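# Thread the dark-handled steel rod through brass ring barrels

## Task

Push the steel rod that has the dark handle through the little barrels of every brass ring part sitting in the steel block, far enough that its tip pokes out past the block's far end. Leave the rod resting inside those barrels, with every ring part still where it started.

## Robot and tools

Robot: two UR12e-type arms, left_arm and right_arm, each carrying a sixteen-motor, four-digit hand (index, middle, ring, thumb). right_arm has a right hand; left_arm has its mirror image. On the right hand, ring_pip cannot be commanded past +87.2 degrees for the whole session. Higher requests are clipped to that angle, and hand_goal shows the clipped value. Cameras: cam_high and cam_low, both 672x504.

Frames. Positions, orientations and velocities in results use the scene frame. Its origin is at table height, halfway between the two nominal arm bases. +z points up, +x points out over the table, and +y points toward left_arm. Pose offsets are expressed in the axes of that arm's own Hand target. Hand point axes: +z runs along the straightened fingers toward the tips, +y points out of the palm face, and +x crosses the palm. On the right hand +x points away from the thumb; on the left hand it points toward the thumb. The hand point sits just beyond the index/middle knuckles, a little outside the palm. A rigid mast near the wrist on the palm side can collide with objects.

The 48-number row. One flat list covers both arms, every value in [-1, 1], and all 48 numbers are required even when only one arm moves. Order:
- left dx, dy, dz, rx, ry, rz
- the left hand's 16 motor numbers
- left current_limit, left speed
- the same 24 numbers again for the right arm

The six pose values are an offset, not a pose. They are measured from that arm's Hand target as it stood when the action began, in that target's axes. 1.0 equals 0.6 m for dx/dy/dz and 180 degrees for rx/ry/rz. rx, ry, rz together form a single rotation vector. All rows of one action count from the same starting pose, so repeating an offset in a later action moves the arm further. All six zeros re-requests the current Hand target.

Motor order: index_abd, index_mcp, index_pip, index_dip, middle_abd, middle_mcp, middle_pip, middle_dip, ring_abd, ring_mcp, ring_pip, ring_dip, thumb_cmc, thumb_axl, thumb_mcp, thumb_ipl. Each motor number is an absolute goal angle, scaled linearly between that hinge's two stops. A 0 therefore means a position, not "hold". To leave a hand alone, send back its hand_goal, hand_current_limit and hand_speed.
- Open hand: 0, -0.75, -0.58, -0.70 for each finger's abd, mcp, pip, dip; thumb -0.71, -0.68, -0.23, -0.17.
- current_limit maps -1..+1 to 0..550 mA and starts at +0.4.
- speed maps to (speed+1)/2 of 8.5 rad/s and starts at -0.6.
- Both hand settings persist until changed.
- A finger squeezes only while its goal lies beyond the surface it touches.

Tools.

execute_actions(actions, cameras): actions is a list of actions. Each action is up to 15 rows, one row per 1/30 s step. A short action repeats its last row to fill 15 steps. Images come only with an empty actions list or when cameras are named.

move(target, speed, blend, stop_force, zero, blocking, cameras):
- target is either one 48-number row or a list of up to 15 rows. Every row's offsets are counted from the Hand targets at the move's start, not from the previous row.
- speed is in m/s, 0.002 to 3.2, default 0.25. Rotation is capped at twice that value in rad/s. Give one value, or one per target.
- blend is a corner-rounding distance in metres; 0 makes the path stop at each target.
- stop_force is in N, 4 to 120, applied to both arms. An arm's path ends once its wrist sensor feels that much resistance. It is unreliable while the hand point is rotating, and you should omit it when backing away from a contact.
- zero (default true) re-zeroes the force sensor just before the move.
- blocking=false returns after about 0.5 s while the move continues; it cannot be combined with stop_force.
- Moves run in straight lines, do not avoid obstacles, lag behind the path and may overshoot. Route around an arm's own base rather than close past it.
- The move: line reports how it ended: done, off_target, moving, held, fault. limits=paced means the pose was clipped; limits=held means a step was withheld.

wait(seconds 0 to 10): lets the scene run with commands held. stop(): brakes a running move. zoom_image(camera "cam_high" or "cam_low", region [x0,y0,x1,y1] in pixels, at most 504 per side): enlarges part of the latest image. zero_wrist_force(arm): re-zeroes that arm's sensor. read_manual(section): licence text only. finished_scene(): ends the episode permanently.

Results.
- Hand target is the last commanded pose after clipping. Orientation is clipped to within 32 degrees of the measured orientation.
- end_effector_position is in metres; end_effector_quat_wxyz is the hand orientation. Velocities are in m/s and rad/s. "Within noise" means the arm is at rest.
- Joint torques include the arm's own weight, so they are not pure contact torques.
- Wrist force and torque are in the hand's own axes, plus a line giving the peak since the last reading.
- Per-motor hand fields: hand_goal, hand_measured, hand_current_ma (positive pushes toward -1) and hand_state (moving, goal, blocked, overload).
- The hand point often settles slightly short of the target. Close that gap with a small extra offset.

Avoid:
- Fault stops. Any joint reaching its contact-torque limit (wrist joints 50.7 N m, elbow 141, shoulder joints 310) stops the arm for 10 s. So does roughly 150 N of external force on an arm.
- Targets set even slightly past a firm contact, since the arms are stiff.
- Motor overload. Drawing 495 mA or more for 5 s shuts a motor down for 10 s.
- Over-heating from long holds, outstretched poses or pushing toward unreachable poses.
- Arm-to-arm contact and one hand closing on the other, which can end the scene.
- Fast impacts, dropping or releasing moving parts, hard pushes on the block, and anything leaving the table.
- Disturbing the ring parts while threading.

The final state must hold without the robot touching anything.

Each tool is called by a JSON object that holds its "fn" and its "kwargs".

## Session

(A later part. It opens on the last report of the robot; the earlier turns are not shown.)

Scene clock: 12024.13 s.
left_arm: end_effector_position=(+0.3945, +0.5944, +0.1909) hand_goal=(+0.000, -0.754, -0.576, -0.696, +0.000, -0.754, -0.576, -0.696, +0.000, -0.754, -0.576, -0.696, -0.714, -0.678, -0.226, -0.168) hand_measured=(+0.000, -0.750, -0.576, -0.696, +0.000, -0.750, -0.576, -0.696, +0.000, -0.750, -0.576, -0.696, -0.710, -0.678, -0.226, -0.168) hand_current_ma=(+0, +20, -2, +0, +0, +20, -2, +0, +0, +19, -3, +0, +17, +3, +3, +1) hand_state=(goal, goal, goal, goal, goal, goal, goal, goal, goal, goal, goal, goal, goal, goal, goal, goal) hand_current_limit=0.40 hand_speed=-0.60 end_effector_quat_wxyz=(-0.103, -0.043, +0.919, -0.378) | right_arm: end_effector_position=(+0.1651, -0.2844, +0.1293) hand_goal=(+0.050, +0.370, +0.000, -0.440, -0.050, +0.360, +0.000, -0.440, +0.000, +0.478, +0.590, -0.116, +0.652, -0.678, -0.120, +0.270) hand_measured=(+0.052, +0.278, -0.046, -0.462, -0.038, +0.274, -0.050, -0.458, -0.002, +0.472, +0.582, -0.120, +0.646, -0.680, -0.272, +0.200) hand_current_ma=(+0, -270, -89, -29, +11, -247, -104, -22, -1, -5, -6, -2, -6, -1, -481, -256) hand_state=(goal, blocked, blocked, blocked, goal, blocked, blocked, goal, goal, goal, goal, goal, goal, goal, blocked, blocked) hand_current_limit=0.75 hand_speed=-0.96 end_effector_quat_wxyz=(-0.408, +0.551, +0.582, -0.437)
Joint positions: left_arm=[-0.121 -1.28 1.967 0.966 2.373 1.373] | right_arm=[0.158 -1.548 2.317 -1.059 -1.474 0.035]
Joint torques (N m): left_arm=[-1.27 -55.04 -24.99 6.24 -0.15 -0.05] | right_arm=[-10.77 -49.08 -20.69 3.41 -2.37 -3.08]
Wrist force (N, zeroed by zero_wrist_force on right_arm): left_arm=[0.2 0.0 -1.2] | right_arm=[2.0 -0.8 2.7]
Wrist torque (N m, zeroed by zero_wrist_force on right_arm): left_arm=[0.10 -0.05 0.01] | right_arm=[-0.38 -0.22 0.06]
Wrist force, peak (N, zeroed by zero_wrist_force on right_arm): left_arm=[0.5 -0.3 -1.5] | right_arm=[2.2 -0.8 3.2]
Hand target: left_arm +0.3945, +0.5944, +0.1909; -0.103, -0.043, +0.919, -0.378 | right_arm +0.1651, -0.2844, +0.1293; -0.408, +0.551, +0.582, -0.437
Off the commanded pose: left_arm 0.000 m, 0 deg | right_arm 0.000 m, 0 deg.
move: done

{"fn": "move", "kwargs": {"target": [0,0,0,0,0,0,0,-0.754,-0.576,-0.696,0,-0.754,-0.576,-0.696,0,-0.754,-0.576,-0.696,-0.714,-0.678,-0.226,-0.168,0.4,-0.6,-0.0035,0.0001,-0.0001,0,0,0,0.05,0.37,0.0,-0.44,-0.05,0.36,0.0,-0.44,0,0.479,0.591,-0.116,0.653,-0.678,-0.12,0.27,0.75,-0.96], "speed": 0.003, "stop_force": 4, "cameras": ["all"]}}

{"fn": "zoom_image", "kwargs": {"camera": "cam_high", "region": [186, 142, 236, 168]}}

{"fn": "zoom_image", "kwargs": {"camera": "cam_low", "region": [256, 150, 300, 190]}}

Scene clock: 12033.27 s.
left_arm: end_effector_position=(+0.3945, +0.5944, +0.1909) hand_goal=(+0.000, -0.754, -0.576, -0.696, +0.000, -0.754, -0.576, -0.696, +0.000, -0.754, -0.576, -0.696, -0.714, -0.678, -0.226, -0.168) hand_measured=(+0.000, -0.750, -0.576, -0.696, +0.000, -0.750, -0.576, -0.696, +0.000, -0.750, -0.576, -0.696, -0.710, -0.678, -0.226, -0.168) hand_current_ma=(+0, +20, -2, +0, +0, +20, -2, +0, +0, +19, -3, +0, +17, +3, +3, +1) hand_state=(goal, goal, goal, goal, goal, goal, goal, goal, goal, goal, goal, goal, goal, goal, goal, goal) hand_current_limit=0.40 hand_speed=-0.60 end_effector_quat_wxyz=(-0.103, -0.043, +0.919, -0.378) | right_arm: end_effector_position=(+0.1653, -0.2865, +0.1293) hand_goal=(+0.050, +0.370, +0.000, -0.440, -0.050, +0.360, +0.000, -0.440, +0.000, +0.478, +0.590, -0.116, +0.652, -0.678, -0.120, +0.270) hand_measured=(+0.072, +0.278, -0.046, -0.462, -0.024, +0.274, -0.050, -0.458, -0.002, +0.472, +0.582, -0.120, +0.654, -0.680, -0.272, +0.200) hand_current_ma=(+24, -270, -89, -29, +33, -247, -104, -22, -1, -5, -6, -2, +1, -1, -481, -256) hand_state=(blocked, blocked, blocked, blocked, blocked, blocked, blocked, goal, goal, goal, goal, goal, goal, goal, blocked, blocked) hand_current_limit=0.75 hand_speed=-0.96 end_effector_quat_wxyz=(-0.408, +0.551, +0.582, -0.437)
Joint positions: left_arm=[-0.121 -1.28 1.967 0.966 2.373 1.373] | right_arm=[0.154 -1.549 2.319 -1.059 -1.479 0.034]
Joint torques (N m): left_arm=[-3.26 -53.53 -23.56 5.94 -0.08 -0.73] | right_arm=[-11.95 -47.44 -20.73 3.1 -2.77 -2.66]
Wrist force (N, zeroed by zero_wrist_force on right_arm): left_arm=[0.0 -0.2 -1.1] | right_arm=[5.4 -2.0 2.9]
Wrist torque (N m, zeroed by zero_wrist_force on right_arm): left_arm=[0.07 -0.03 0.01] | right_arm=[-0.43 -0.34 -0.12]
Wrist force, peak (N, zeroed by zero_wrist_force on right_arm): left_arm=[0.3 -0.1 -1.6] | right_arm=[6.0 -2.1 3.2]
Hand target: left_arm +0.3945, +0.5944, +0.1909; -0.103, -0.043, +0.919, -0.378 | right_arm +0.1653, -0.2865, +0.1293; -0.408, +0.551, +0.582, -0.437
Off the commanded pose: left_arm 0.000 m, 0 deg | right_arm 0.000 m, 0 deg.
move: done

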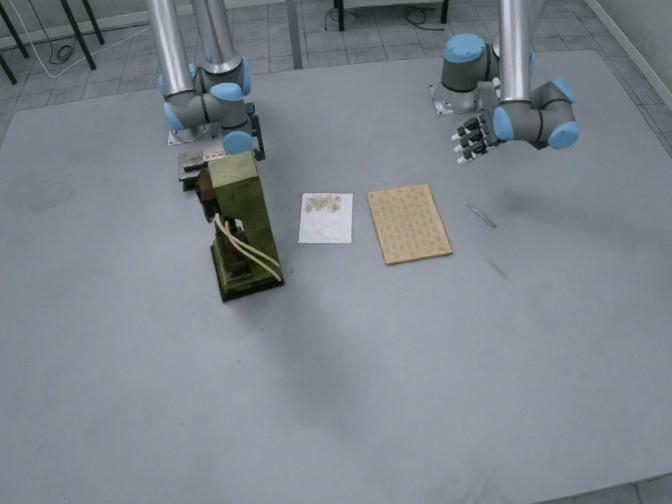

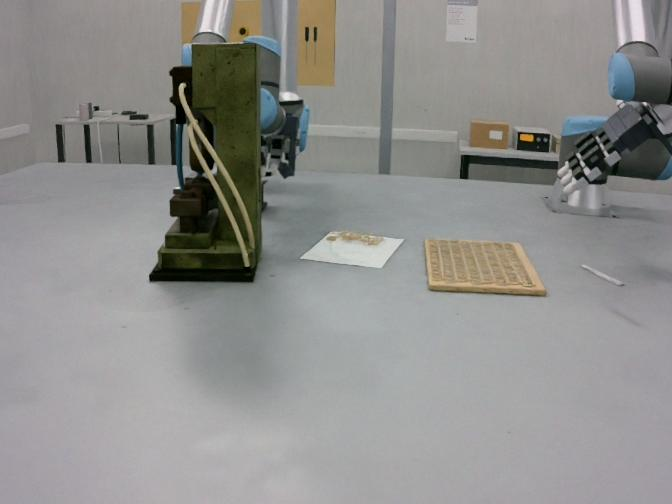

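Scaled by 10.080.

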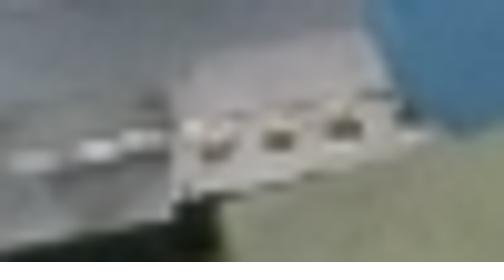

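Scaled by 11.455.

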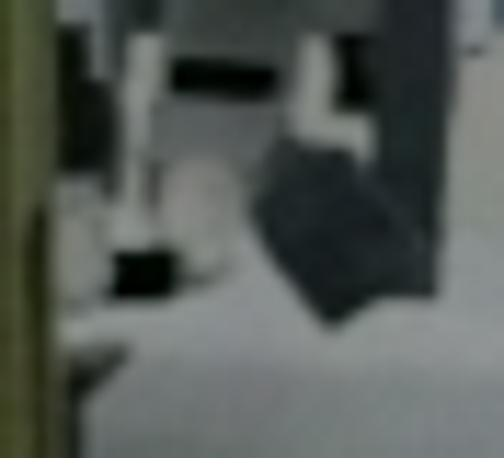

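{"fn": "move", "kwargs": {"target": [0,0,0,0,0,0,0,-0.754,-0.576,-0.696,0,-0.754,-0.576,-0.696,0,-0.754,-0.576,-0.696,-0.714,-0.678,-0.226,-0.168,0.4,-0.6,0.0025,0,0.0001,0,0,0,0.05,0.37,0.0,-0.44,-0.05,0.36,0.0,-0.44,0,0.479,0.591,-0.116,0.653,-0.678,-0.12,0.27,0.75,-0.96], "speed": 0.005}}

Scene clock: 12045.37 s.
left_arm: end_effector_position=(+0.3945, +0.5944, +0.1909) hand_goal=(+0.000, -0.754, -0.576, -0.696, +0.000, -0.754, -0.576, -0.696, +0.000, -0.754, -0.576, -0.696, -0.714, -0.678, -0.226, -0.168) hand_measured=(+0.000, -0.750, -0.576, -0.696, +0.000, -0.750, -0.576, -0.696, +0.000, -0.750, -0.576, -0.696, -0.710, -0.678, -0.226, -0.168) hand_current_ma=(+0, +20, -2, +0, +0, +20, -2, +0, +0, +19, -3, +0, +17, +3, +3, +1) hand_state=(goal, goal, goal, goal, goal, goal, goal, goal, goal, goal, goal, goal, goal, goal, goal, goal) hand_current_limit=0.40 hand_speed=-0.60 end_effector_quat_wxyz=(-0.103, -0.043, +0.919, -0.378) | right_arm: end_effector_position=(+0.1651, -0.2851, +0.1293) hand_goal=(+0.050, +0.370, +0.000, -0.440, -0.050, +0.360, +0.000, -0.440, +0.000, +0.478, +0.590, -0.116, +0.652, -0.678, -0.120, +0.270) hand_measured=(+0.062, +0.278, -0.046, -0.462, -0.028, +0.274, -0.050, -0.458, -0.002, +0.472, +0.582, -0.120, +0.650, -0.680, -0.272, +0.200) hand_current_ma=(+9, -270, -89, -29, +24, -247, -104, -22, -1, -5, -6, -2, -1, -1, -481, -256) hand_state=(goal, blocked, blocked, blocked, blocked, blocked, blocked, goal, goal, goal, goal, goal, goal, goal, blocked, blocked) hand_current_limit=0.75 hand_speed=-0.96 end_effector_quat_wxyz=(-0.408, +0.551, +0.582, -0.437)
Joint positions: left_arm=[-0.121 -1.28 1.967 0.966 2.373 1.373] | right_arm=[0.157 -1.548 2.318 -1.059 -1.476 0.035]
Joint torques (N m): left_arm=[0.47 -57.06 -24.83 5.79 -0.05 -0.71] | right_arm=[12.22 -21.26 -34.45 -1.95 1.46 4.1]
Wrist force (N, zeroed by zero_wrist_force on right_arm): left_arm=[0.2 0.0 -1.4] | right_arm=[1.8 -1.3 2.9]
Wrist torque (N m, zeroed by zero_wrist_force on right_arm): left_arm=[0.11 -0.05 0.02] | right_arm=[-0.46 -0.19 -0.26]
Wrist force, peak (N, zeroed by zero_wrist_force on right_arm): left_arm=[0.2 -0.1 -1.6] | right_arm=[5.7 -2.7 3.2]
Hand target: left_arm +0.3945, +0.5944, +0.1909; -0.103, -0.043, +0.919, -0.378 | right_arm +0.1651, -0.2850, +0.1292; -0.408, +0.551, +0.582, -0.437
Off the commanded pose: left_arm 0.000 m, 0 deg | right_arm 0.000 m, 0 deg.
move: done

{"fn": "move", "kwargs": {"target": [0,0,0,0,0,0,0,-0.754,-0.576,-0.696,0,-0.754,-0.576,-0.696,0,-0.754,-0.576,-0.696,-0.714,-0.678,-0.226,-0.168,0.4,-0.6,0,0,0,0,0,0,0.062,0.32,-0.025,-0.45,-0.028,0.315,-0.027,-0.45,0,0.479,0.591,-0.116,0.65,-0.678,-0.20,0.235,0.75,-0.98], "speed": 0.005}}

{"fn": "move", "kwargs": {"target": [0,0,0,0,0,0,0,-0.754,-0.576,-0.696,0,-0.754,-0.576,-0.696,0,-0.754,-0.576,-0.696,-0.714,-0.678,-0.226,-0.168,0.4,-0.6,0,0,0,0,0,0,0.062,0.285,-0.042,-0.46,-0.028,0.281,-0.046,-0.457,0,0.479,0.591,-0.116,0.65,-0.678,-0.26,0.205,0.75,-0.98], "speed": 0.005, "cameras": ["all"]}}

{"fn": "zoom_image", "kwargs": {"camera": "cam_high", "region": [186, 142, 236, 168]}}

{"fn": "zoom_image", "kwargs": {"camera": "cam_low", "region": [256, 150, 300, 190]}}

Scene clock: 12054.30 s.
left_arm: end_effector_position=(+0.3945, +0.5944, +0.1909) hand_goal=(+0.000, -0.754, -0.576, -0.696, +0.000, -0.754, -0.576, -0.696, +0.000, -0.754, -0.576, -0.696, -0.714, -0.678, -0.226, -0.168) hand_measured=(+0.000, -0.750, -0.576, -0.696, +0.000, -0.750, -0.576, -0.696, +0.000, -0.750, -0.576, -0.696, -0.710, -0.678, -0.226, -0.168) hand_current_ma=(+0, +20, -2, +0, +0, +20, -2, +0, +0, +19, -3, +0, +17, +3, +3, +1) hand_state=(goal, goal, goal, goal, goal, goal, goal, goal, goal, goal, goal, goal, goal, goal, goal, goal) hand_current_limit=0.40 hand_speed=-0.60 end_effector_quat_wxyz=(-0.103, -0.043, +0.919, -0.378) | right_arm: end_effector_position=(+0.1651, -0.2850, +0.1292) hand_goal=(+0.062, +0.320, -0.026, -0.450, -0.028, +0.314, -0.028, -0.450, +0.000, +0.478, +0.590, -0.116, +0.650, -0.678, -0.200, +0.234) hand_measured=(+0.060, +0.278, -0.050, -0.462, -0.028, +0.274, -0.052, -0.458, -0.002, +0.472, +0.582, -0.120, +0.648, -0.680, -0.272, +0.200) hand_current_ma=(+0, -147, -33, -14, +0, -129, -36, -7, -1, -5, -6, -2, +0, -1, -330, -136) hand_state=(goal, moving, blocked, goal, goal, moving, blocked, goal, goal, goal, goal, goal, goal, goal, moving, moving) hand_current_limit=0.75 hand_speed=-0.98 end_effector_quat_wxyz=(-0.408, +0.551, +0.582, -0.437)
Joint positions: left_arm=[-0.121 -1.28 1.967 0.966 2.373 1.373] | right_arm=[0.157 -1.548 2.318 -1.059 -1.476 0.035]
Joint torques (N m): left_arm=[-0.2 -55.74 -23.74 5.85 -0.98 -0.92] | right_arm=[12.16 -21.66 -33.51 -2.03 1.22 3.87]
Wrist force (N, zeroed by zero_wrist_force on right_arm): left_arm=[0.3 0.0 -1.4] | right_arm=[1.8 -1.6 2.7]
Wrist torque (N m, zeroed by zero_wrist_force on right_arm): left_arm=[0.13 -0.06 0.02] | right_arm=[-0.49 -0.23 -0.24]
Wrist force, peak (N, zeroed by zero_wrist_force on right_arm): left_arm=[0.4 -0.1 -1.5] | right_arm=[2.2 -1.7 3.1]
Hand target: left_arm +0.3945, +0.5944, +0.1909; -0.103, -0.043, +0.919, -0.378 | right_arm +0.1651, -0.2850, +0.1292; -0.408, +0.551, +0.582, -0.437
Off the commanded pose: left_arm 0.000 m, 0 deg | right_arm 0.000 m, 0 deg.
move: done

Scene clock: 12054.80 s.
left_arm: end_effector_position=(+0.3945, +0.5944, +0.1909) hand_goal=(+0.000, -0.754, -0.576, -0.696, +0.000, -0.754, -0.576, -0.696, +0.000, -0.754, -0.576, -0.696, -0.714, -0.678, -0.226, -0.168) hand_measured=(+0.000, -0.750, -0.576, -0.696, +0.000, -0.750, -0.576, -0.696, +0.000, -0.750, -0.576, -0.696, -0.710, -0.678, -0.226, -0.168) hand_current_ma=(+0, +20, -2, +0, +0, +20, -2, +0, +0, +19, -3, +0, +17, +3, +3, +1) hand_state=(goal, goal, goal, goal, goal, goal, goal, goal, goal, goal, goal, goal, goal, goal, goal, goal) hand_current_limit=0.40 hand_speed=-0.60 end_effector_quat_wxyz=(-0.103, -0.043, +0.919, -0.378) | right_arm: end_effector_position=(+0.1651, -0.2850, +0.1292) hand_goal=(+0.062, +0.284, -0.042, -0.460, -0.028, +0.280, -0.046, -0.458, +0.000, +0.478, +0.590, -0.116, +0.650, -0.678, -0.260, +0.204) hand_measured=(+0.062, +0.278, -0.056, -0.466, -0.026, +0.274, -0.062, -0.464, -0.002, +0.472, +0.582, -0.120, +0.650, -0.680, -0.272, +0.194) hand_current_ma=(+0, -48, -16, -5, +1, -35, -19, -4, -1, -5, -6, -2, +0, -1, -189, -62) hand_state=(goal, moving, goal, goal, goal, moving, goal, goal, goal, goal, goal, goal, goal, goal, moving, moving) hand_current_limit=0.75 hand_speed=-0.98 end_effector_quat_wxyz=(-0.408, +0.551, +0.582, -0.437)
Joint positions: left_arm=[-0.121 -1.28 1.967 0.966 2.373 1.373] | right_arm=[0.157 -1.548 2.318 -1.059 -1.476 0.035]
Joint torques (N m): left_arm=[0.11 -53.47 -23.01 5.56 0.08 -0.91] | right_arm=[10.36 -20.98 -33.33 -2.04 1.39 3.67]
Wrist force (N, zeroed by zero_wrist_force on right_arm): left_arm=[0.1 0.0 -1.2] | right_arm=[2.1 -1.7 2.6]
Wrist torque (N m, zeroed by zero_wrist_force on right_arm): left_arm=[0.09 -0.03 0.01] | right_arm=[-0.49 -0.24 -0.23]
Wrist force, peak (N, zeroed by zero_wrist_force on right_arm): left_arm=[0.2 -0.2 -1.4] | right_arm=[2.0 -1.9 2.7]
Hand target: left_arm +0.3945, +0.5944, +0.1909; -0.103, -0.043, +0.919, -0.378 | right_arm +0.1651, -0.2850, +0.1292; -0.408, +0.551, +0.582, -0.437
Off the commanded pose: left_arm 0.000 m, 0 deg | right_arm 0.000 m, 0 deg.
move: done

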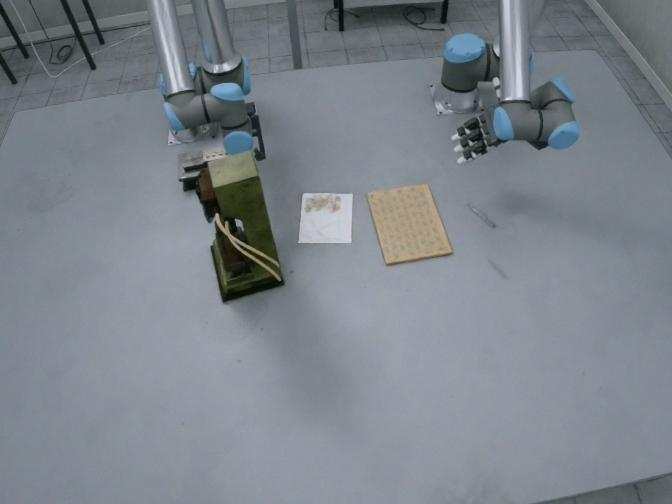

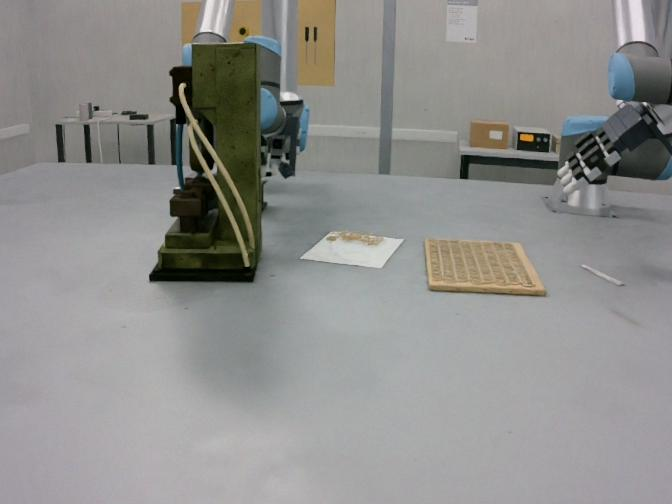

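Scaled by 10.080.

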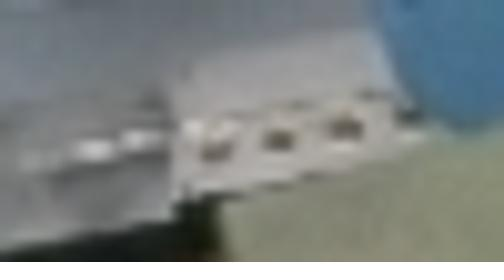

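Scaled by 11.455.

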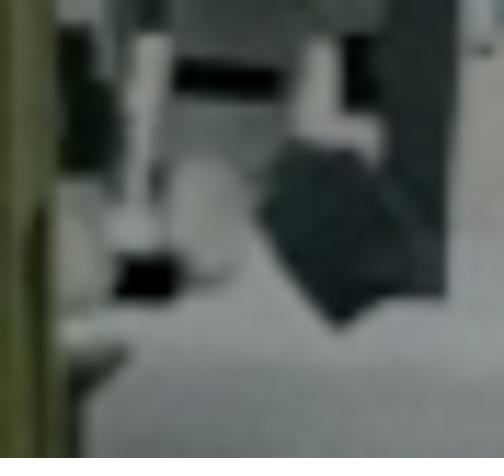

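{"fn": "move", "kwargs": {"target": [0,0,0,0,0,0,0,-0.754,-0.576,-0.696,0,-0.754,-0.576,-0.696,0,-0.754,-0.576,-0.696,-0.714,-0.678,-0.226,-0.168,0.4,-0.6,0,0,0,0,0,0,0.062,0.235,-0.02,-0.47,-0.028,0.23,-0.025,-0.467,0,0.479,0.591,-0.116,0.65,-0.678,-0.30,0.165,0.75,-0.98], "speed": 0.005}}

{"fn": "wait", "kwargs": {"seconds": 0.5, "cameras": ["all"]}}

{"fn": "zoom_image", "kwargs": {"camera": "cam_high", "region": [186, 142, 236, 168]}}

{"fn": "zoom_image", "kwargs": {"camera": "cam_low", "region": [256, 150, 300, 190]}}

Scene clock: 12063.50 s.
left_arm: end_effector_position=(+0.3945, +0.5944, +0.1909) hand_goal=(+0.000, -0.754, -0.576, -0.696, +0.000, -0.754, -0.576, -0.696, +0.000, -0.754, -0.576, -0.696, -0.714, -0.678, -0.226, -0.168) hand_measured=(+0.000, -0.750, -0.576, -0.696, +0.000, -0.750, -0.576, -0.696, +0.000, -0.750, -0.576, -0.696, -0.710, -0.678, -0.226, -0.168) hand_current_ma=(+0, +20, -2, +0, +0, +20, -2, +0, +0, +19, -3, +0, +17, +3, +3, +1) hand_state=(goal, goal, goal, goal, goal, goal, goal, goal, goal, goal, goal, goal, goal, goal, goal, goal) hand_current_limit=0.40 hand_speed=-0.60 end_effector_quat_wxyz=(-0.103, -0.043, +0.919, -0.378) | right_arm: end_effector_position=(+0.1651, -0.2850, +0.1292) hand_goal=(+0.062, +0.234, -0.020, -0.470, -0.028, +0.230, -0.026, -0.468, +0.000, +0.478, +0.590, -0.116, +0.650, -0.678, -0.300, +0.164) hand_measured=(+0.064, +0.246, -0.020, -0.470, -0.026, +0.232, -0.032, -0.466, -0.002, +0.472, +0.582, -0.120, +0.650, -0.680, -0.296, +0.166) hand_current_ma=(+1, +15, +0, +0, +1, +1, -4, +0, -1, -5, -6, -2, +0, -1, +4, +1) hand_state=(goal, goal, goal, goal, goal, goal, goal, goal, goal, goal, goal, goal, goal, goal, goal, goal) hand_current_limit=0.75 hand_speed=-0.98 end_effector_quat_wxyz=(-0.408, +0.551, +0.582, -0.437)
Joint positions: left_arm=[-0.121 -1.28 1.967 0.966 2.373 1.373] | right_arm=[0.157 -1.548 2.318 -1.059 -1.476 0.035]
Joint torques (N m): left_arm=[1.26 -54.83 -25.43 5.72 -0.4 -1.05] | right_arm=[11.75 -22.21 -29.44 -1.39 1.24 2.82]
Wrist force (N, zeroed by zero_wrist_force on right_arm): left_arm=[0.1 -0.2 -1.0] | right_arm=[1.5 -1.3 3.1]
Wrist torque (N m, zeroed by zero_wrist_force on right_arm): left_arm=[0.06 -0.03 0.01] | right_arm=[-0.49 -0.22 -0.21]
Wrist force, peak (N, zeroed by zero_wrist_force on right_arm): left_arm=[0.4 -0.1 -1.5] | right_arm=[2.2 -1.9 2.8]
Hand target: left_arm +0.3945, +0.5944, +0.1909; -0.103, -0.043, +0.919, -0.378 | right_arm +0.1651, -0.2850, +0.1292; -0.408, +0.551, +0.582, -0.437
Off the commanded pose: left_arm 0.000 m, 0 deg | right_arm 0.000 m, 0 deg.
move: done

Scene clock: 12064.00 s.
left_arm: end_effector_position=(+0.3945, +0.5944, +0.1909) hand_goal=(+0.000, -0.754, -0.576, -0.696, +0.000, -0.754, -0.576, -0.696, +0.000, -0.754, -0.576, -0.696, -0.714, -0.678, -0.226, -0.168) hand_measured=(+0.000, -0.750, -0.576, -0.696, +0.000, -0.750, -0.576, -0.696, +0.000, -0.750, -0.576, -0.696, -0.710, -0.678, -0.226, -0.168) hand_current_ma=(+0, +20, -2, +0, +0, +20, -2, +0, +0, +19, -3, +0, +17, +3, +3, +1) hand_state=(goal, goal, goal, goal, goal, goal, goal, goal, goal, goal, goal, goal, goal, goal, goal, goal) hand_current_limit=0.40 hand_speed=-0.60 end_effector_quat_wxyz=(-0.103, -0.043, +0.919, -0.378) | right_arm: end_effector_position=(+0.1651, -0.2850, +0.1292) hand_goal=(+0.062, +0.234, -0.020, -0.470, -0.028, +0.230, -0.026, -0.468, +0.000, +0.478, +0.590, -0.116, +0.650, -0.678, -0.300, +0.164) hand_measured=(+0.064, +0.246, -0.020, -0.470, -0.026, +0.232, -0.032, -0.466, -0.002, +0.472, +0.582, -0.120, +0.650, -0.680, -0.296, +0.166) hand_current_ma=(+1, +15, +0, +0, +1, +1, -4, +0, -1, -5, -6, -2, +0, -1, +4, +1) hand_state=(goal, goal, goal, goal, goal, goal, goal, goal, goal, goal, goal, goal, goal, goal, goal, goal) hand_current_limit=0.75 hand_speed=-0.98 end_effector_quat_wxyz=(-0.408, +0.551, +0.582, -0.437)
Joint positions: left_arm=[-0.121 -1.28 1.967 0.966 2.373 1.373] | right_arm=[0.157 -1.548 2.318 -1.059 -1.476 0.035]
Joint torques (N m): left_arm=[0.52 -52.75 -23.84 6.24 -0.19 -0.75] | right_arm=[12.45 -20.15 -29.04 -1.29 1.23 2.88]
Wrist force (N, zeroed by zero_wrist_force on right_arm): left_arm=[0.1 -0.1 -1.2] | right_arm=[1.5 -1.5 2.4]
Wrist torque (N m, zeroed by zero_wrist_force on right_arm): left_arm=[0.09 -0.03 0.01] | right_arm=[-0.45 -0.20 -0.22]
Wrist force, peak (N, zeroed by zero_wrist_force on right_arm): left_arm=[0.2 -0.3 -1.7] | right_arm=[1.5 -1.5 3.1]
Hand target: left_arm +0.3945, +0.5944, +0.1909; -0.103, -0.043, +0.919, -0.378 | right_arm +0.1651, -0.2850, +0.1292; -0.408, +0.551, +0.582, -0.437
Off the commanded pose: left_arm 0.000 m, 0 deg | right_arm 0.000 m, 0 deg.
wait: 0.50 s; at rest by 0.17 s

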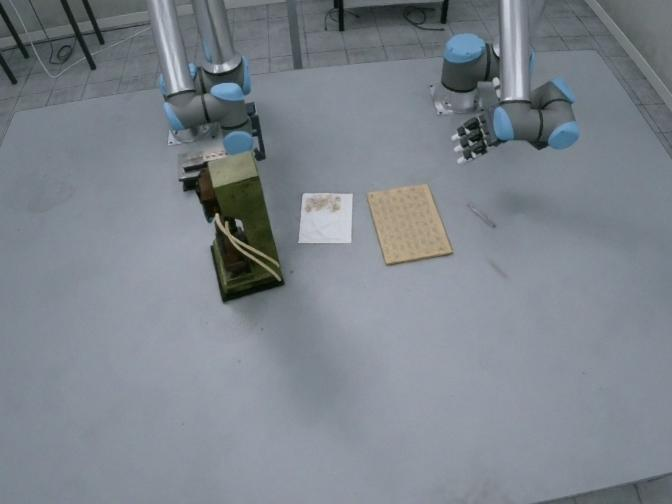

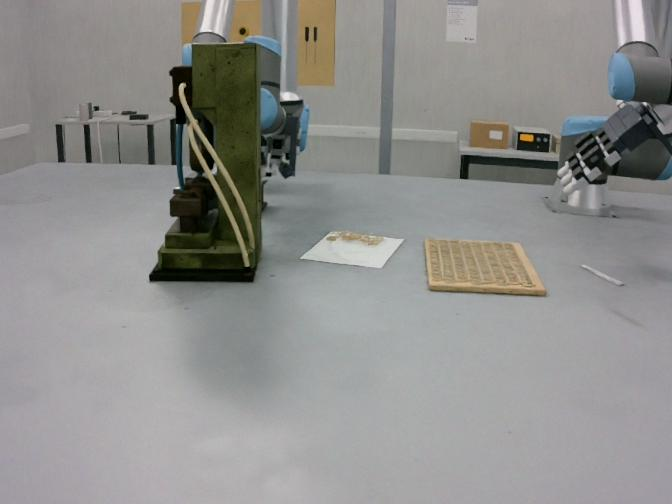

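Scaled by 10.080.

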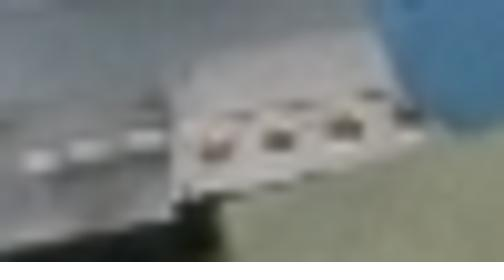

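Scaled by 11.455.

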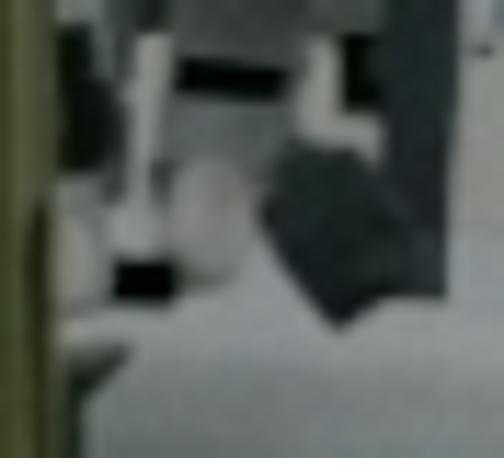

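{"fn": "move", "kwargs": {"target": [0,0,0,0,0,0,0,-0.754,-0.576,-0.696,0,-0.754,-0.576,-0.696,0,-0.754,-0.576,-0.696,-0.714,-0.678,-0.226,-0.168,0.4,-0.6,0,0,0,0,0,0,0.062,0.093,0.131,-0.478,-0.028,0.093,0.131,-0.478,0,0.479,0.591,-0.116,0.65,-0.678,-0.36,0.06,0.75,-0.97], "speed": 0.005}}

{"fn": "wait", "kwargs": {"seconds": 0.5, "cameras": ["all"]}}

{"fn": "zoom_image", "kwargs": {"camera": "cam_high", "region": [186, 142, 236, 168]}}

{"fn": "zoom_image", "kwargs": {"camera": "cam_low", "region": [256, 150, 300, 190]}}

Scene clock: 12075.00 s.
left_arm: end_effector_position=(+0.3945, +0.5944, +0.1909) hand_goal=(+0.000, -0.754, -0.576, -0.696, +0.000, -0.754, -0.576, -0.696, +0.000, -0.754, -0.576, -0.696, -0.714, -0.678, -0.226, -0.168) hand_measured=(+0.000, -0.750, -0.576, -0.696, +0.000, -0.750, -0.576, -0.696, +0.000, -0.750, -0.576, -0.696, -0.710, -0.678, -0.226, -0.168) hand_current_ma=(+0, +20, -2, +0, +0, +20, -2, +0, +0, +19, -2, +0, +17, +3, +3, +1) hand_state=(goal, goal, goal, goal, goal, goal, goal, goal, goal, goal, goal, goal, goal, goal, goal, goal) hand_current_limit=0.40 hand_speed=-0.60 end_effector_quat_wxyz=(-0.103, -0.043, +0.919, -0.378) | right_arm: end_effector_position=(+0.1651, -0.2850, +0.1292) hand_goal=(+0.062, +0.092, +0.130, -0.478, -0.028, +0.092, +0.130, -0.478, +0.000, +0.478, +0.590, -0.116, +0.650, -0.678, -0.360, +0.060) hand_measured=(+0.066, +0.110, +0.130, -0.472, -0.026, +0.096, +0.124, -0.476, -0.002, +0.472, +0.582, -0.120, +0.650, -0.680, -0.356, +0.062) hand_current_ma=(+2, +24, +0, +4, +1, +4, -4, +1, -1, -5, -6, -2, +0, -1, +5, +2) hand_state=(goal, goal, goal, goal, goal, goal, goal, goal, goal, goal, goal, goal, goal, goal, goal, goal) hand_current_limit=0.75 hand_speed=-0.97 end_effector_quat_wxyz=(-0.408, +0.551, +0.582, -0.437)
Joint positions: left_arm=[-0.121 -1.28 1.967 0.966 2.373 1.373] | right_arm=[0.157 -1.548 2.318 -1.059 -1.476 0.035]
Joint torques (N m): left_arm=[-0.95 -54.91 -24.24 5.97 -0.09 -0.78] | right_arm=[11.85 -23.48 -25.11 -0.77 1.15 1.65]
Wrist force (N, zeroed by zero_wrist_force on right_arm): left_arm=[0.2 0.0 -1.2] | right_arm=[1.5 -1.2 2.7]
Wrist torque (N m, zeroed by zero_wrist_force on right_arm): left_arm=[0.10 -0.05 0.02] | right_arm=[-0.47 -0.20 -0.24]
Wrist force, peak (N, zeroed by zero_wrist_force on right_arm): left_arm=[0.5 -0.1 -1.5] | right_arm=[1.9 -1.5 2.9]
Hand target: left_arm +0.3945, +0.5944, +0.1909; -0.103, -0.043, +0.919, -0.378 | right_arm +0.1651, -0.2850, +0.1292; -0.408, +0.551, +0.582, -0.437
Off the commanded pose: left_arm 0.000 m, 0 deg | right_arm 0.000 m, 0 deg.
move: done

Scene clock: 12075.50 s.
left_arm: end_effector_position=(+0.3945, +0.5944, +0.1909) hand_goal=(+0.000, -0.754, -0.576, -0.696, +0.000, -0.754, -0.576, -0.696, +0.000, -0.754, -0.576, -0.696, -0.714, -0.678, -0.226, -0.168) hand_measured=(+0.000, -0.750, -0.576, -0.696, +0.000, -0.750, -0.576, -0.696, +0.000, -0.750, -0.576, -0.696, -0.710, -0.678, -0.226, -0.168) hand_current_ma=(+0, +20, -2, +0, +0, +20, -2, +0, +0, +19, -2, +0, +17, +3, +3, +1) hand_state=(goal, goal, goal, goal, goal, goal, goal, goal, goal, goal, goal, goal, goal, goal, goal, goal) hand_current_limit=0.40 hand_speed=-0.60 end_effector_quat_wxyz=(-0.103, -0.043, +0.919, -0.378) | right_arm: end_effector_position=(+0.1651, -0.2850, +0.1292) hand_goal=(+0.062, +0.092, +0.130, -0.478, -0.028, +0.092, +0.130, -0.478, +0.000, +0.478, +0.590, -0.116, +0.650, -0.678, -0.360, +0.060) hand_measured=(+0.066, +0.110, +0.130, -0.472, -0.026, +0.096, +0.124, -0.476, -0.002, +0.472, +0.582, -0.120, +0.650, -0.680, -0.356, +0.062) hand_current_ma=(+2, +24, +0, +4, +1, +4, -4, +1, -1, -5, -6, -2, +0, -1, +5, +2) hand_state=(goal, goal, goal, goal, goal, goal, goal, goal, goal, goal, goal, goal, goal, goal, goal, goal) hand_current_limit=0.75 hand_speed=-0.97 end_effector_quat_wxyz=(-0.408, +0.551, +0.582, -0.437)
Joint positions: left_arm=[-0.121 -1.28 1.967 0.966 2.373 1.373] | right_arm=[0.157 -1.548 2.318 -1.059 -1.476 0.035]
Joint torques (N m): left_arm=[-0.29 -54 -24.41 5.98 -0.13 -1.18] | right_arm=[11.86 -22.94 -24.17 -0.51 1.35 1.61]
Wrist force (N, zeroed by zero_wrist_force on right_arm): left_arm=[0.2 -0.2 -1.4] | right_arm=[1.2 -1.7 2.3]
Wrist torque (N m, zeroed by zero_wrist_force on right_arm): left_arm=[0.09 -0.05 0.02] | right_arm=[-0.49 -0.14 -0.27]
Wrist force, peak (N, zeroed by zero_wrist_force on right_arm): left_arm=[0.2 -0.2 -1.4] | right_arm=[1.7 -1.6 2.7]
Hand target: left_arm +0.3945, +0.5944, +0.1909; -0.103, -0.043, +0.919, -0.378 | right_arm +0.1651, -0.2850, +0.1292; -0.408, +0.551, +0.582, -0.437
Off the commanded pose: left_arm 0.000 m, 0 deg | right_arm 0.000 m, 0 deg.
wait: 0.50 s; at rest by 0.17 s

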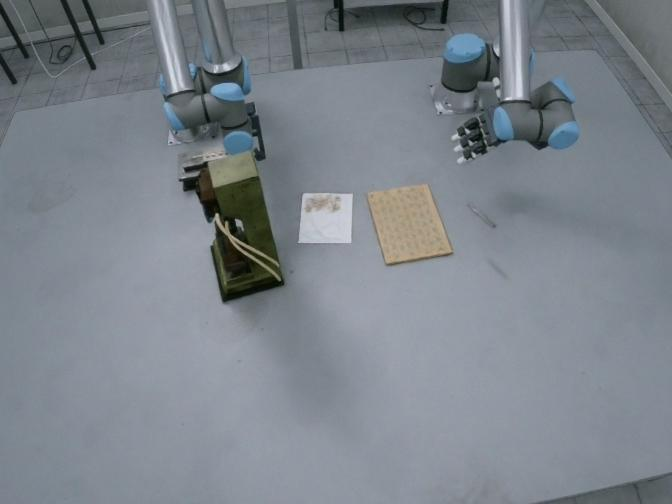

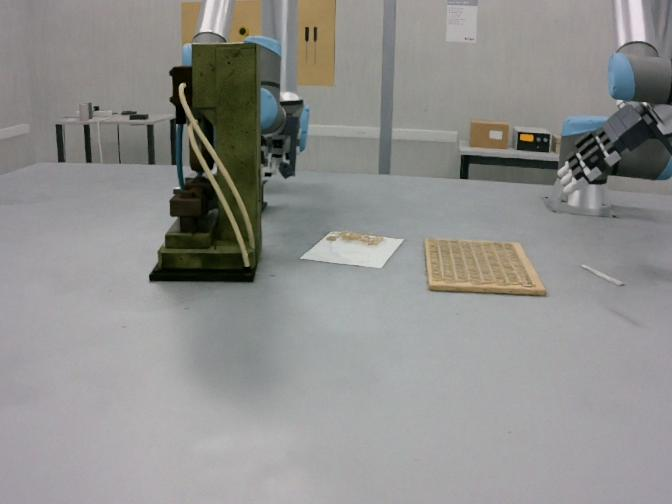

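Scaled by 10.080.

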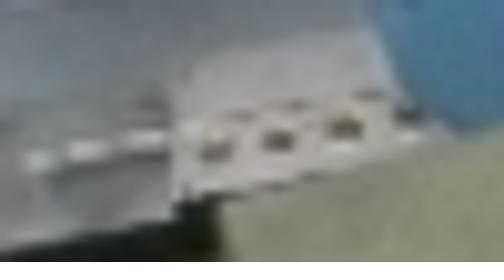

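Scaled by 11.455.

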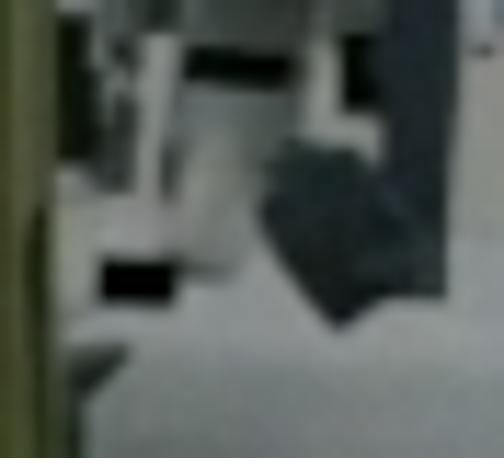

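{"fn": "move", "kwargs": {"target": [0,0,0,0,0,0,0,-0.754,-0.576,-0.696,0,-0.754,-0.576,-0.696,0,-0.754,-0.576,-0.696,-0.714,-0.678,-0.226,-0.168,0.4,-0.6,-0.0001,-0.016,-0.0047,0,0,0,0.062,0.093,0.131,-0.478,-0.028,0.093,0.131,-0.478,0,0.479,0.591,-0.116,0.65,-0.678,-0.36,0.06,0.75,-0.97], "speed": 0.01, "stop_force": 4, "cameras": ["all"]}}

{"fn": "zoom_image", "kwargs": {"camera": "cam_high", "region": [186, 142, 236, 168]}}

{"fn": "zoom_image", "kwargs": {"camera": "cam_low", "region": [256, 150, 300, 190]}}

Scene clock: 12089.53 s.
left_arm: end_effector_position=(+0.3945, +0.5944, +0.1909) hand_goal=(+0.000, -0.754, -0.576, -0.696, +0.000, -0.754, -0.576, -0.696, +0.000, -0.754, -0.576, -0.696, -0.714, -0.678, -0.226, -0.168) hand_measured=(+0.000, -0.750, -0.576, -0.696, +0.000, -0.750, -0.576, -0.696, +0.000, -0.750, -0.576, -0.696, -0.710, -0.678, -0.226, -0.168) hand_current_ma=(+0, +20, -2, +0, +0, +20, -2, +0, +0, +19, -2, +0, +17, +3, +3, +1) hand_state=(goal, goal, goal, goal, goal, goal, goal, goal, goal, goal, goal, goal, goal, goal, goal, goal) hand_current_limit=0.40 hand_speed=-0.60 end_effector_quat_wxyz=(-0.103, -0.043, +0.919, -0.378) | right_arm: end_effector_position=(+0.1651, -0.2850, +0.1392) hand_goal=(+0.062, +0.092, +0.130, -0.478, -0.028, +0.092, +0.130, -0.478, +0.000, +0.478, +0.590, -0.116, +0.650, -0.678, -0.360, +0.060) hand_measured=(+0.066, +0.098, +0.130, -0.476, -0.026, +0.096, +0.124, -0.476, -0.002, +0.472, +0.582, -0.120, +0.650, -0.680, -0.356, +0.062) hand_current_ma=(+1, +4, +0, +1, +1, +3, -4, +1, -1, -5, -6, -2, +0, -1, +5, +2) hand_state=(goal, goal, goal, goal, goal, goal, goal, goal, goal, goal, goal, goal, goal, goal, goal, goal) hand_current_limit=0.75 hand_speed=-0.97 end_effector_quat_wxyz=(-0.408, +0.551, +0.582, -0.437)
Joint positions: left_arm=[-0.121 -1.28 1.967 0.966 2.373 1.373] | right_arm=[0.157 -1.563 2.309 -1.035 -1.476 0.035]
Joint torques (N m): left_arm=[0.05 -53.08 -24.37 6.01 -0.21 -0.86] | right_arm=[10.94 -46.58 -34.9 3.15 1.58 1.49]
Wrist force (N, zeroed by zero_wrist_force on right_arm): left_arm=[0.2 -0.1 -1.1] | right_arm=[1.0 -1.3 3.4]
Wrist torque (N m, zeroed by zero_wrist_force on right_arm): left_arm=[0.07 -0.05 0.02] | right_arm=[-0.50 -0.17 -0.23]
Wrist force, peak (N, zeroed by zero_wrist_force on right_arm): left_arm=[0.2 -0.1 -1.5] | right_arm=[1.1 -1.2 3.5]
Hand target: left_arm +0.3945, +0.5944, +0.1909; -0.103, -0.043, +0.919, -0.378 | right_arm +0.1651, -0.2850, +0.1392; -0.408, +0.551, +0.582, -0.437
Off the commanded pose: left_arm 0.000 m, 0 deg | right_arm 0.000 m, 0 deg.
move: done

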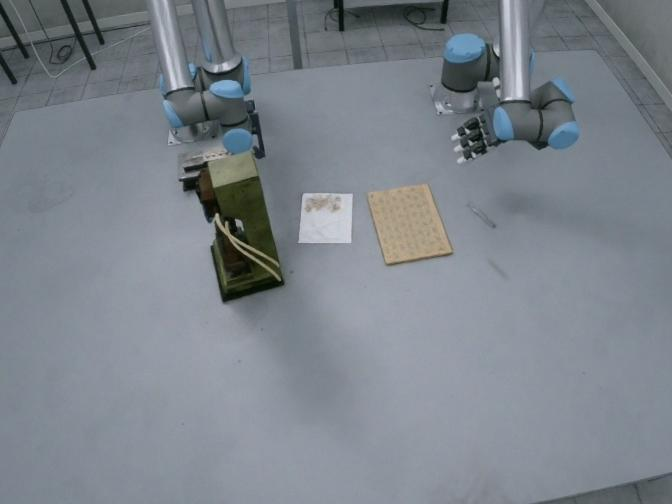

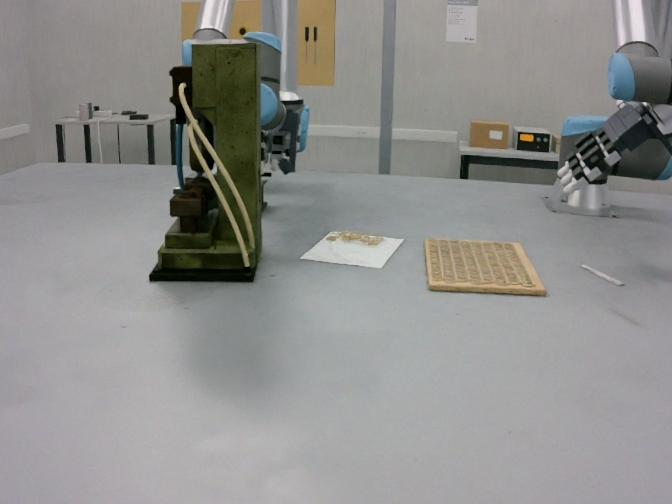

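Scaled by 10.080.

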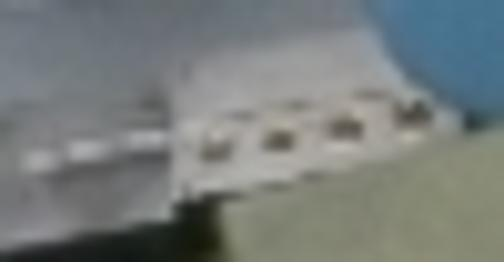

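Scaled by 11.455.

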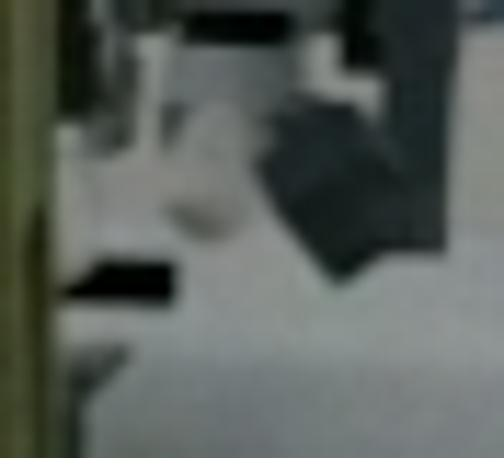

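{"fn": "move", "kwargs": {"target": [0,0,0,0,0,0,0,-0.754,-0.576,-0.696,0,-0.754,-0.576,-0.696,0,-0.754,-0.576,-0.696,-0.714,-0.678,-0.226,-0.168,0.4,-0.6,-0.0009,-0.1278,-0.0379,0,0,0,0.062,0.093,0.131,-0.478,-0.028,0.093,0.131,-0.478,0,0.479,0.591,-0.116,0.65,-0.678,-0.36,0.06,0.75,-0.97], "speed": 0.04, "cameras": ["all"]}}

{"fn": "zoom_image", "kwargs": {"camera": "cam_high", "region": [186, 142, 256, 178]}}

{"fn": "zoom_image", "kwargs": {"camera": "cam_low", "region": [256, 150, 300, 190]}}

Scene clock: 12101.63 s.
left_arm: end_effector_position=(+0.3945, +0.5944, +0.1909) hand_goal=(+0.000, -0.754, -0.576, -0.696, +0.000, -0.754, -0.576, -0.696, +0.000, -0.754, -0.576, -0.696, -0.714, -0.678, -0.226, -0.168) hand_measured=(+0.000, -0.750, -0.576, -0.696, +0.000, -0.750, -0.576, -0.696, +0.000, -0.750, -0.576, -0.696, -0.710, -0.678, -0.226, -0.168) hand_current_ma=(+0, +20, -2, +0, +0, +20, -2, +0, +0, +19, -2, +0, +17, +3, +3, +1) hand_state=(goal, goal, goal, goal, goal, goal, goal, goal, goal, goal, goal, goal, goal, goal, goal, goal) hand_current_limit=0.40 hand_speed=-0.60 end_effector_quat_wxyz=(-0.103, -0.043, +0.919, -0.378) | right_arm: end_effector_position=(+0.1651, -0.2850, +0.2191) hand_goal=(+0.062, +0.092, +0.130, -0.478, -0.028, +0.092, +0.130, -0.478, +0.000, +0.478, +0.590, -0.116, +0.650, -0.678, -0.360, +0.060) hand_measured=(+0.066, +0.096, +0.130, -0.476, -0.026, +0.096, +0.124, -0.476, -0.002, +0.472, +0.582, -0.120, +0.650, -0.680, -0.356, +0.062) hand_current_ma=(+1, +4, +0, +1, +1, +3, -4, +1, -1, -5, -6, -2, +0, -1, +5, +2) hand_state=(goal, goal, goal, goal, goal, goal, goal, goal, goal, goal, goal, goal, goal, goal, goal, goal) hand_current_limit=0.75 hand_speed=-0.97 end_effector_quat_wxyz=(-0.408, +0.551, +0.582, -0.437)
Joint positions: left_arm=[-0.121 -1.28 1.967 0.966 2.373 1.373] | right_arm=[0.157 -1.667 2.23 -0.853 -1.476 0.035]
Joint torques (N m): left_arm=[0.27 -54.09 -23.51 5.89 -0.02 -0.58] | right_arm=[-7.51 -43.28 -38.22 3.42 -0.83 2.98]
Wrist force (N, zeroed by zero_wrist_force on right_arm): left_arm=[0.2 -0.2 -1.2] | right_arm=[1.4 -0.9 3.2]
Wrist torque (N m, zeroed by zero_wrist_force on right_arm): left_arm=[0.08 -0.05 0.02] | right_arm=[-0.44 -0.24 -0.20]
Wrist force, peak (N, zeroed by zero_wrist_force on right_arm): left_arm=[0.0 -0.1 -1.6] | right_arm=[1.2 -1.4 3.5]
Hand target: left_arm +0.3945, +0.5944, +0.1909; -0.103, -0.043, +0.919, -0.378 | right_arm +0.1651, -0.2850, +0.2192; -0.408, +0.551, +0.582, -0.437
Off the commanded pose: left_arm 0.000 m, 0 deg | right_arm 0.000 m, 0 deg.
move: done

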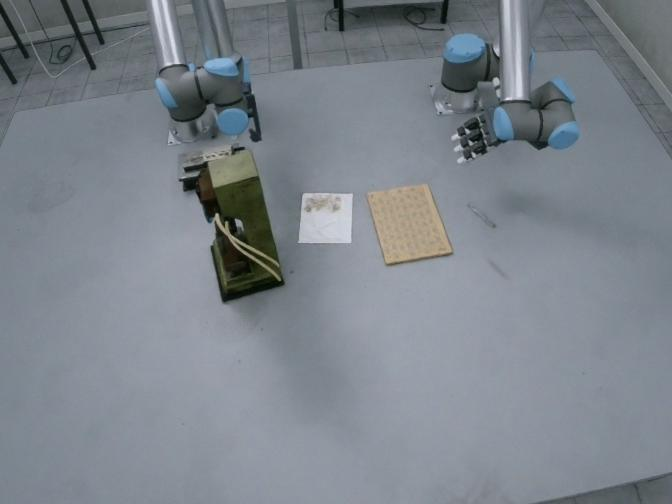

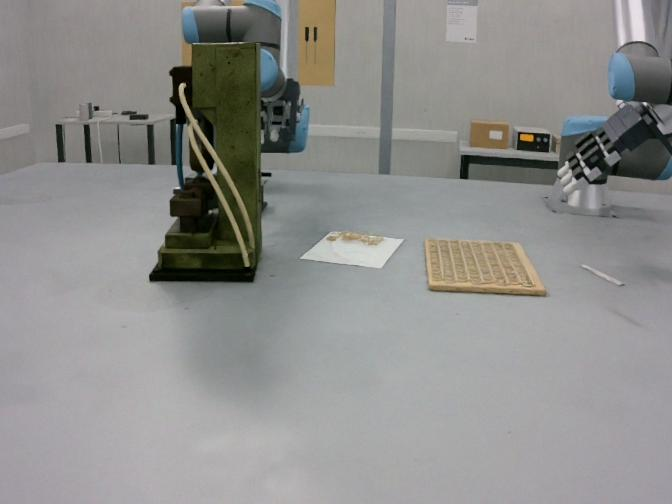

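Scaled by 7.200.

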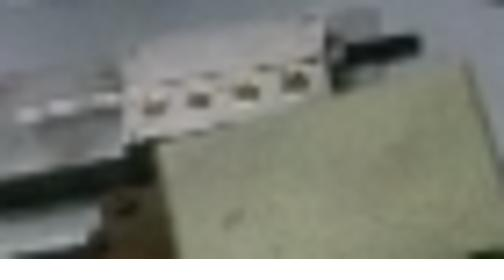

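Scaled by 11.455.

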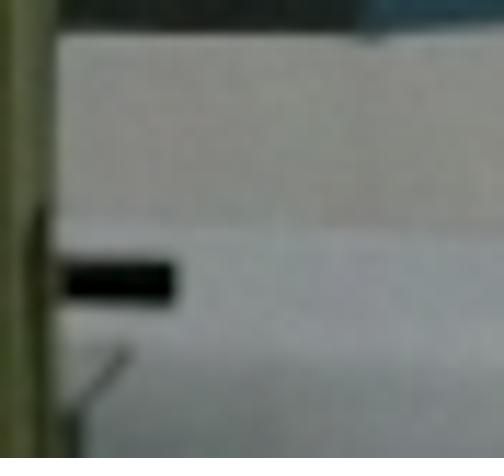

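{"fn": "zoom_image", "kwargs": {"camera": "cam_high", "region": [186, 144, 216, 164]}}

{"fn": "zoom_image", "kwargs": {"camera": "cam_high", "region": [208, 140, 248, 166]}}

Scaled by 16.800.

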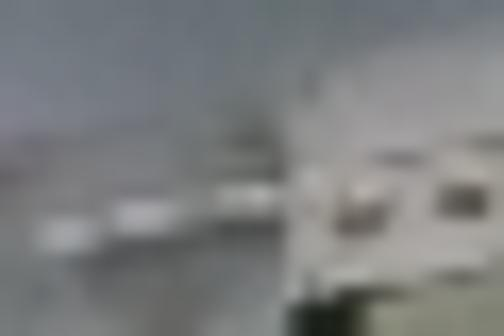

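Scaled by 12.600.

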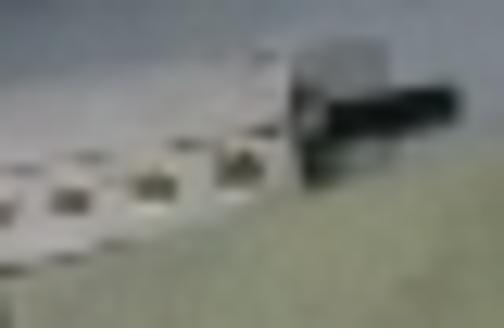

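{"fn": "finished_scene", "kwargs": {}}

The scene is finished: the task was done.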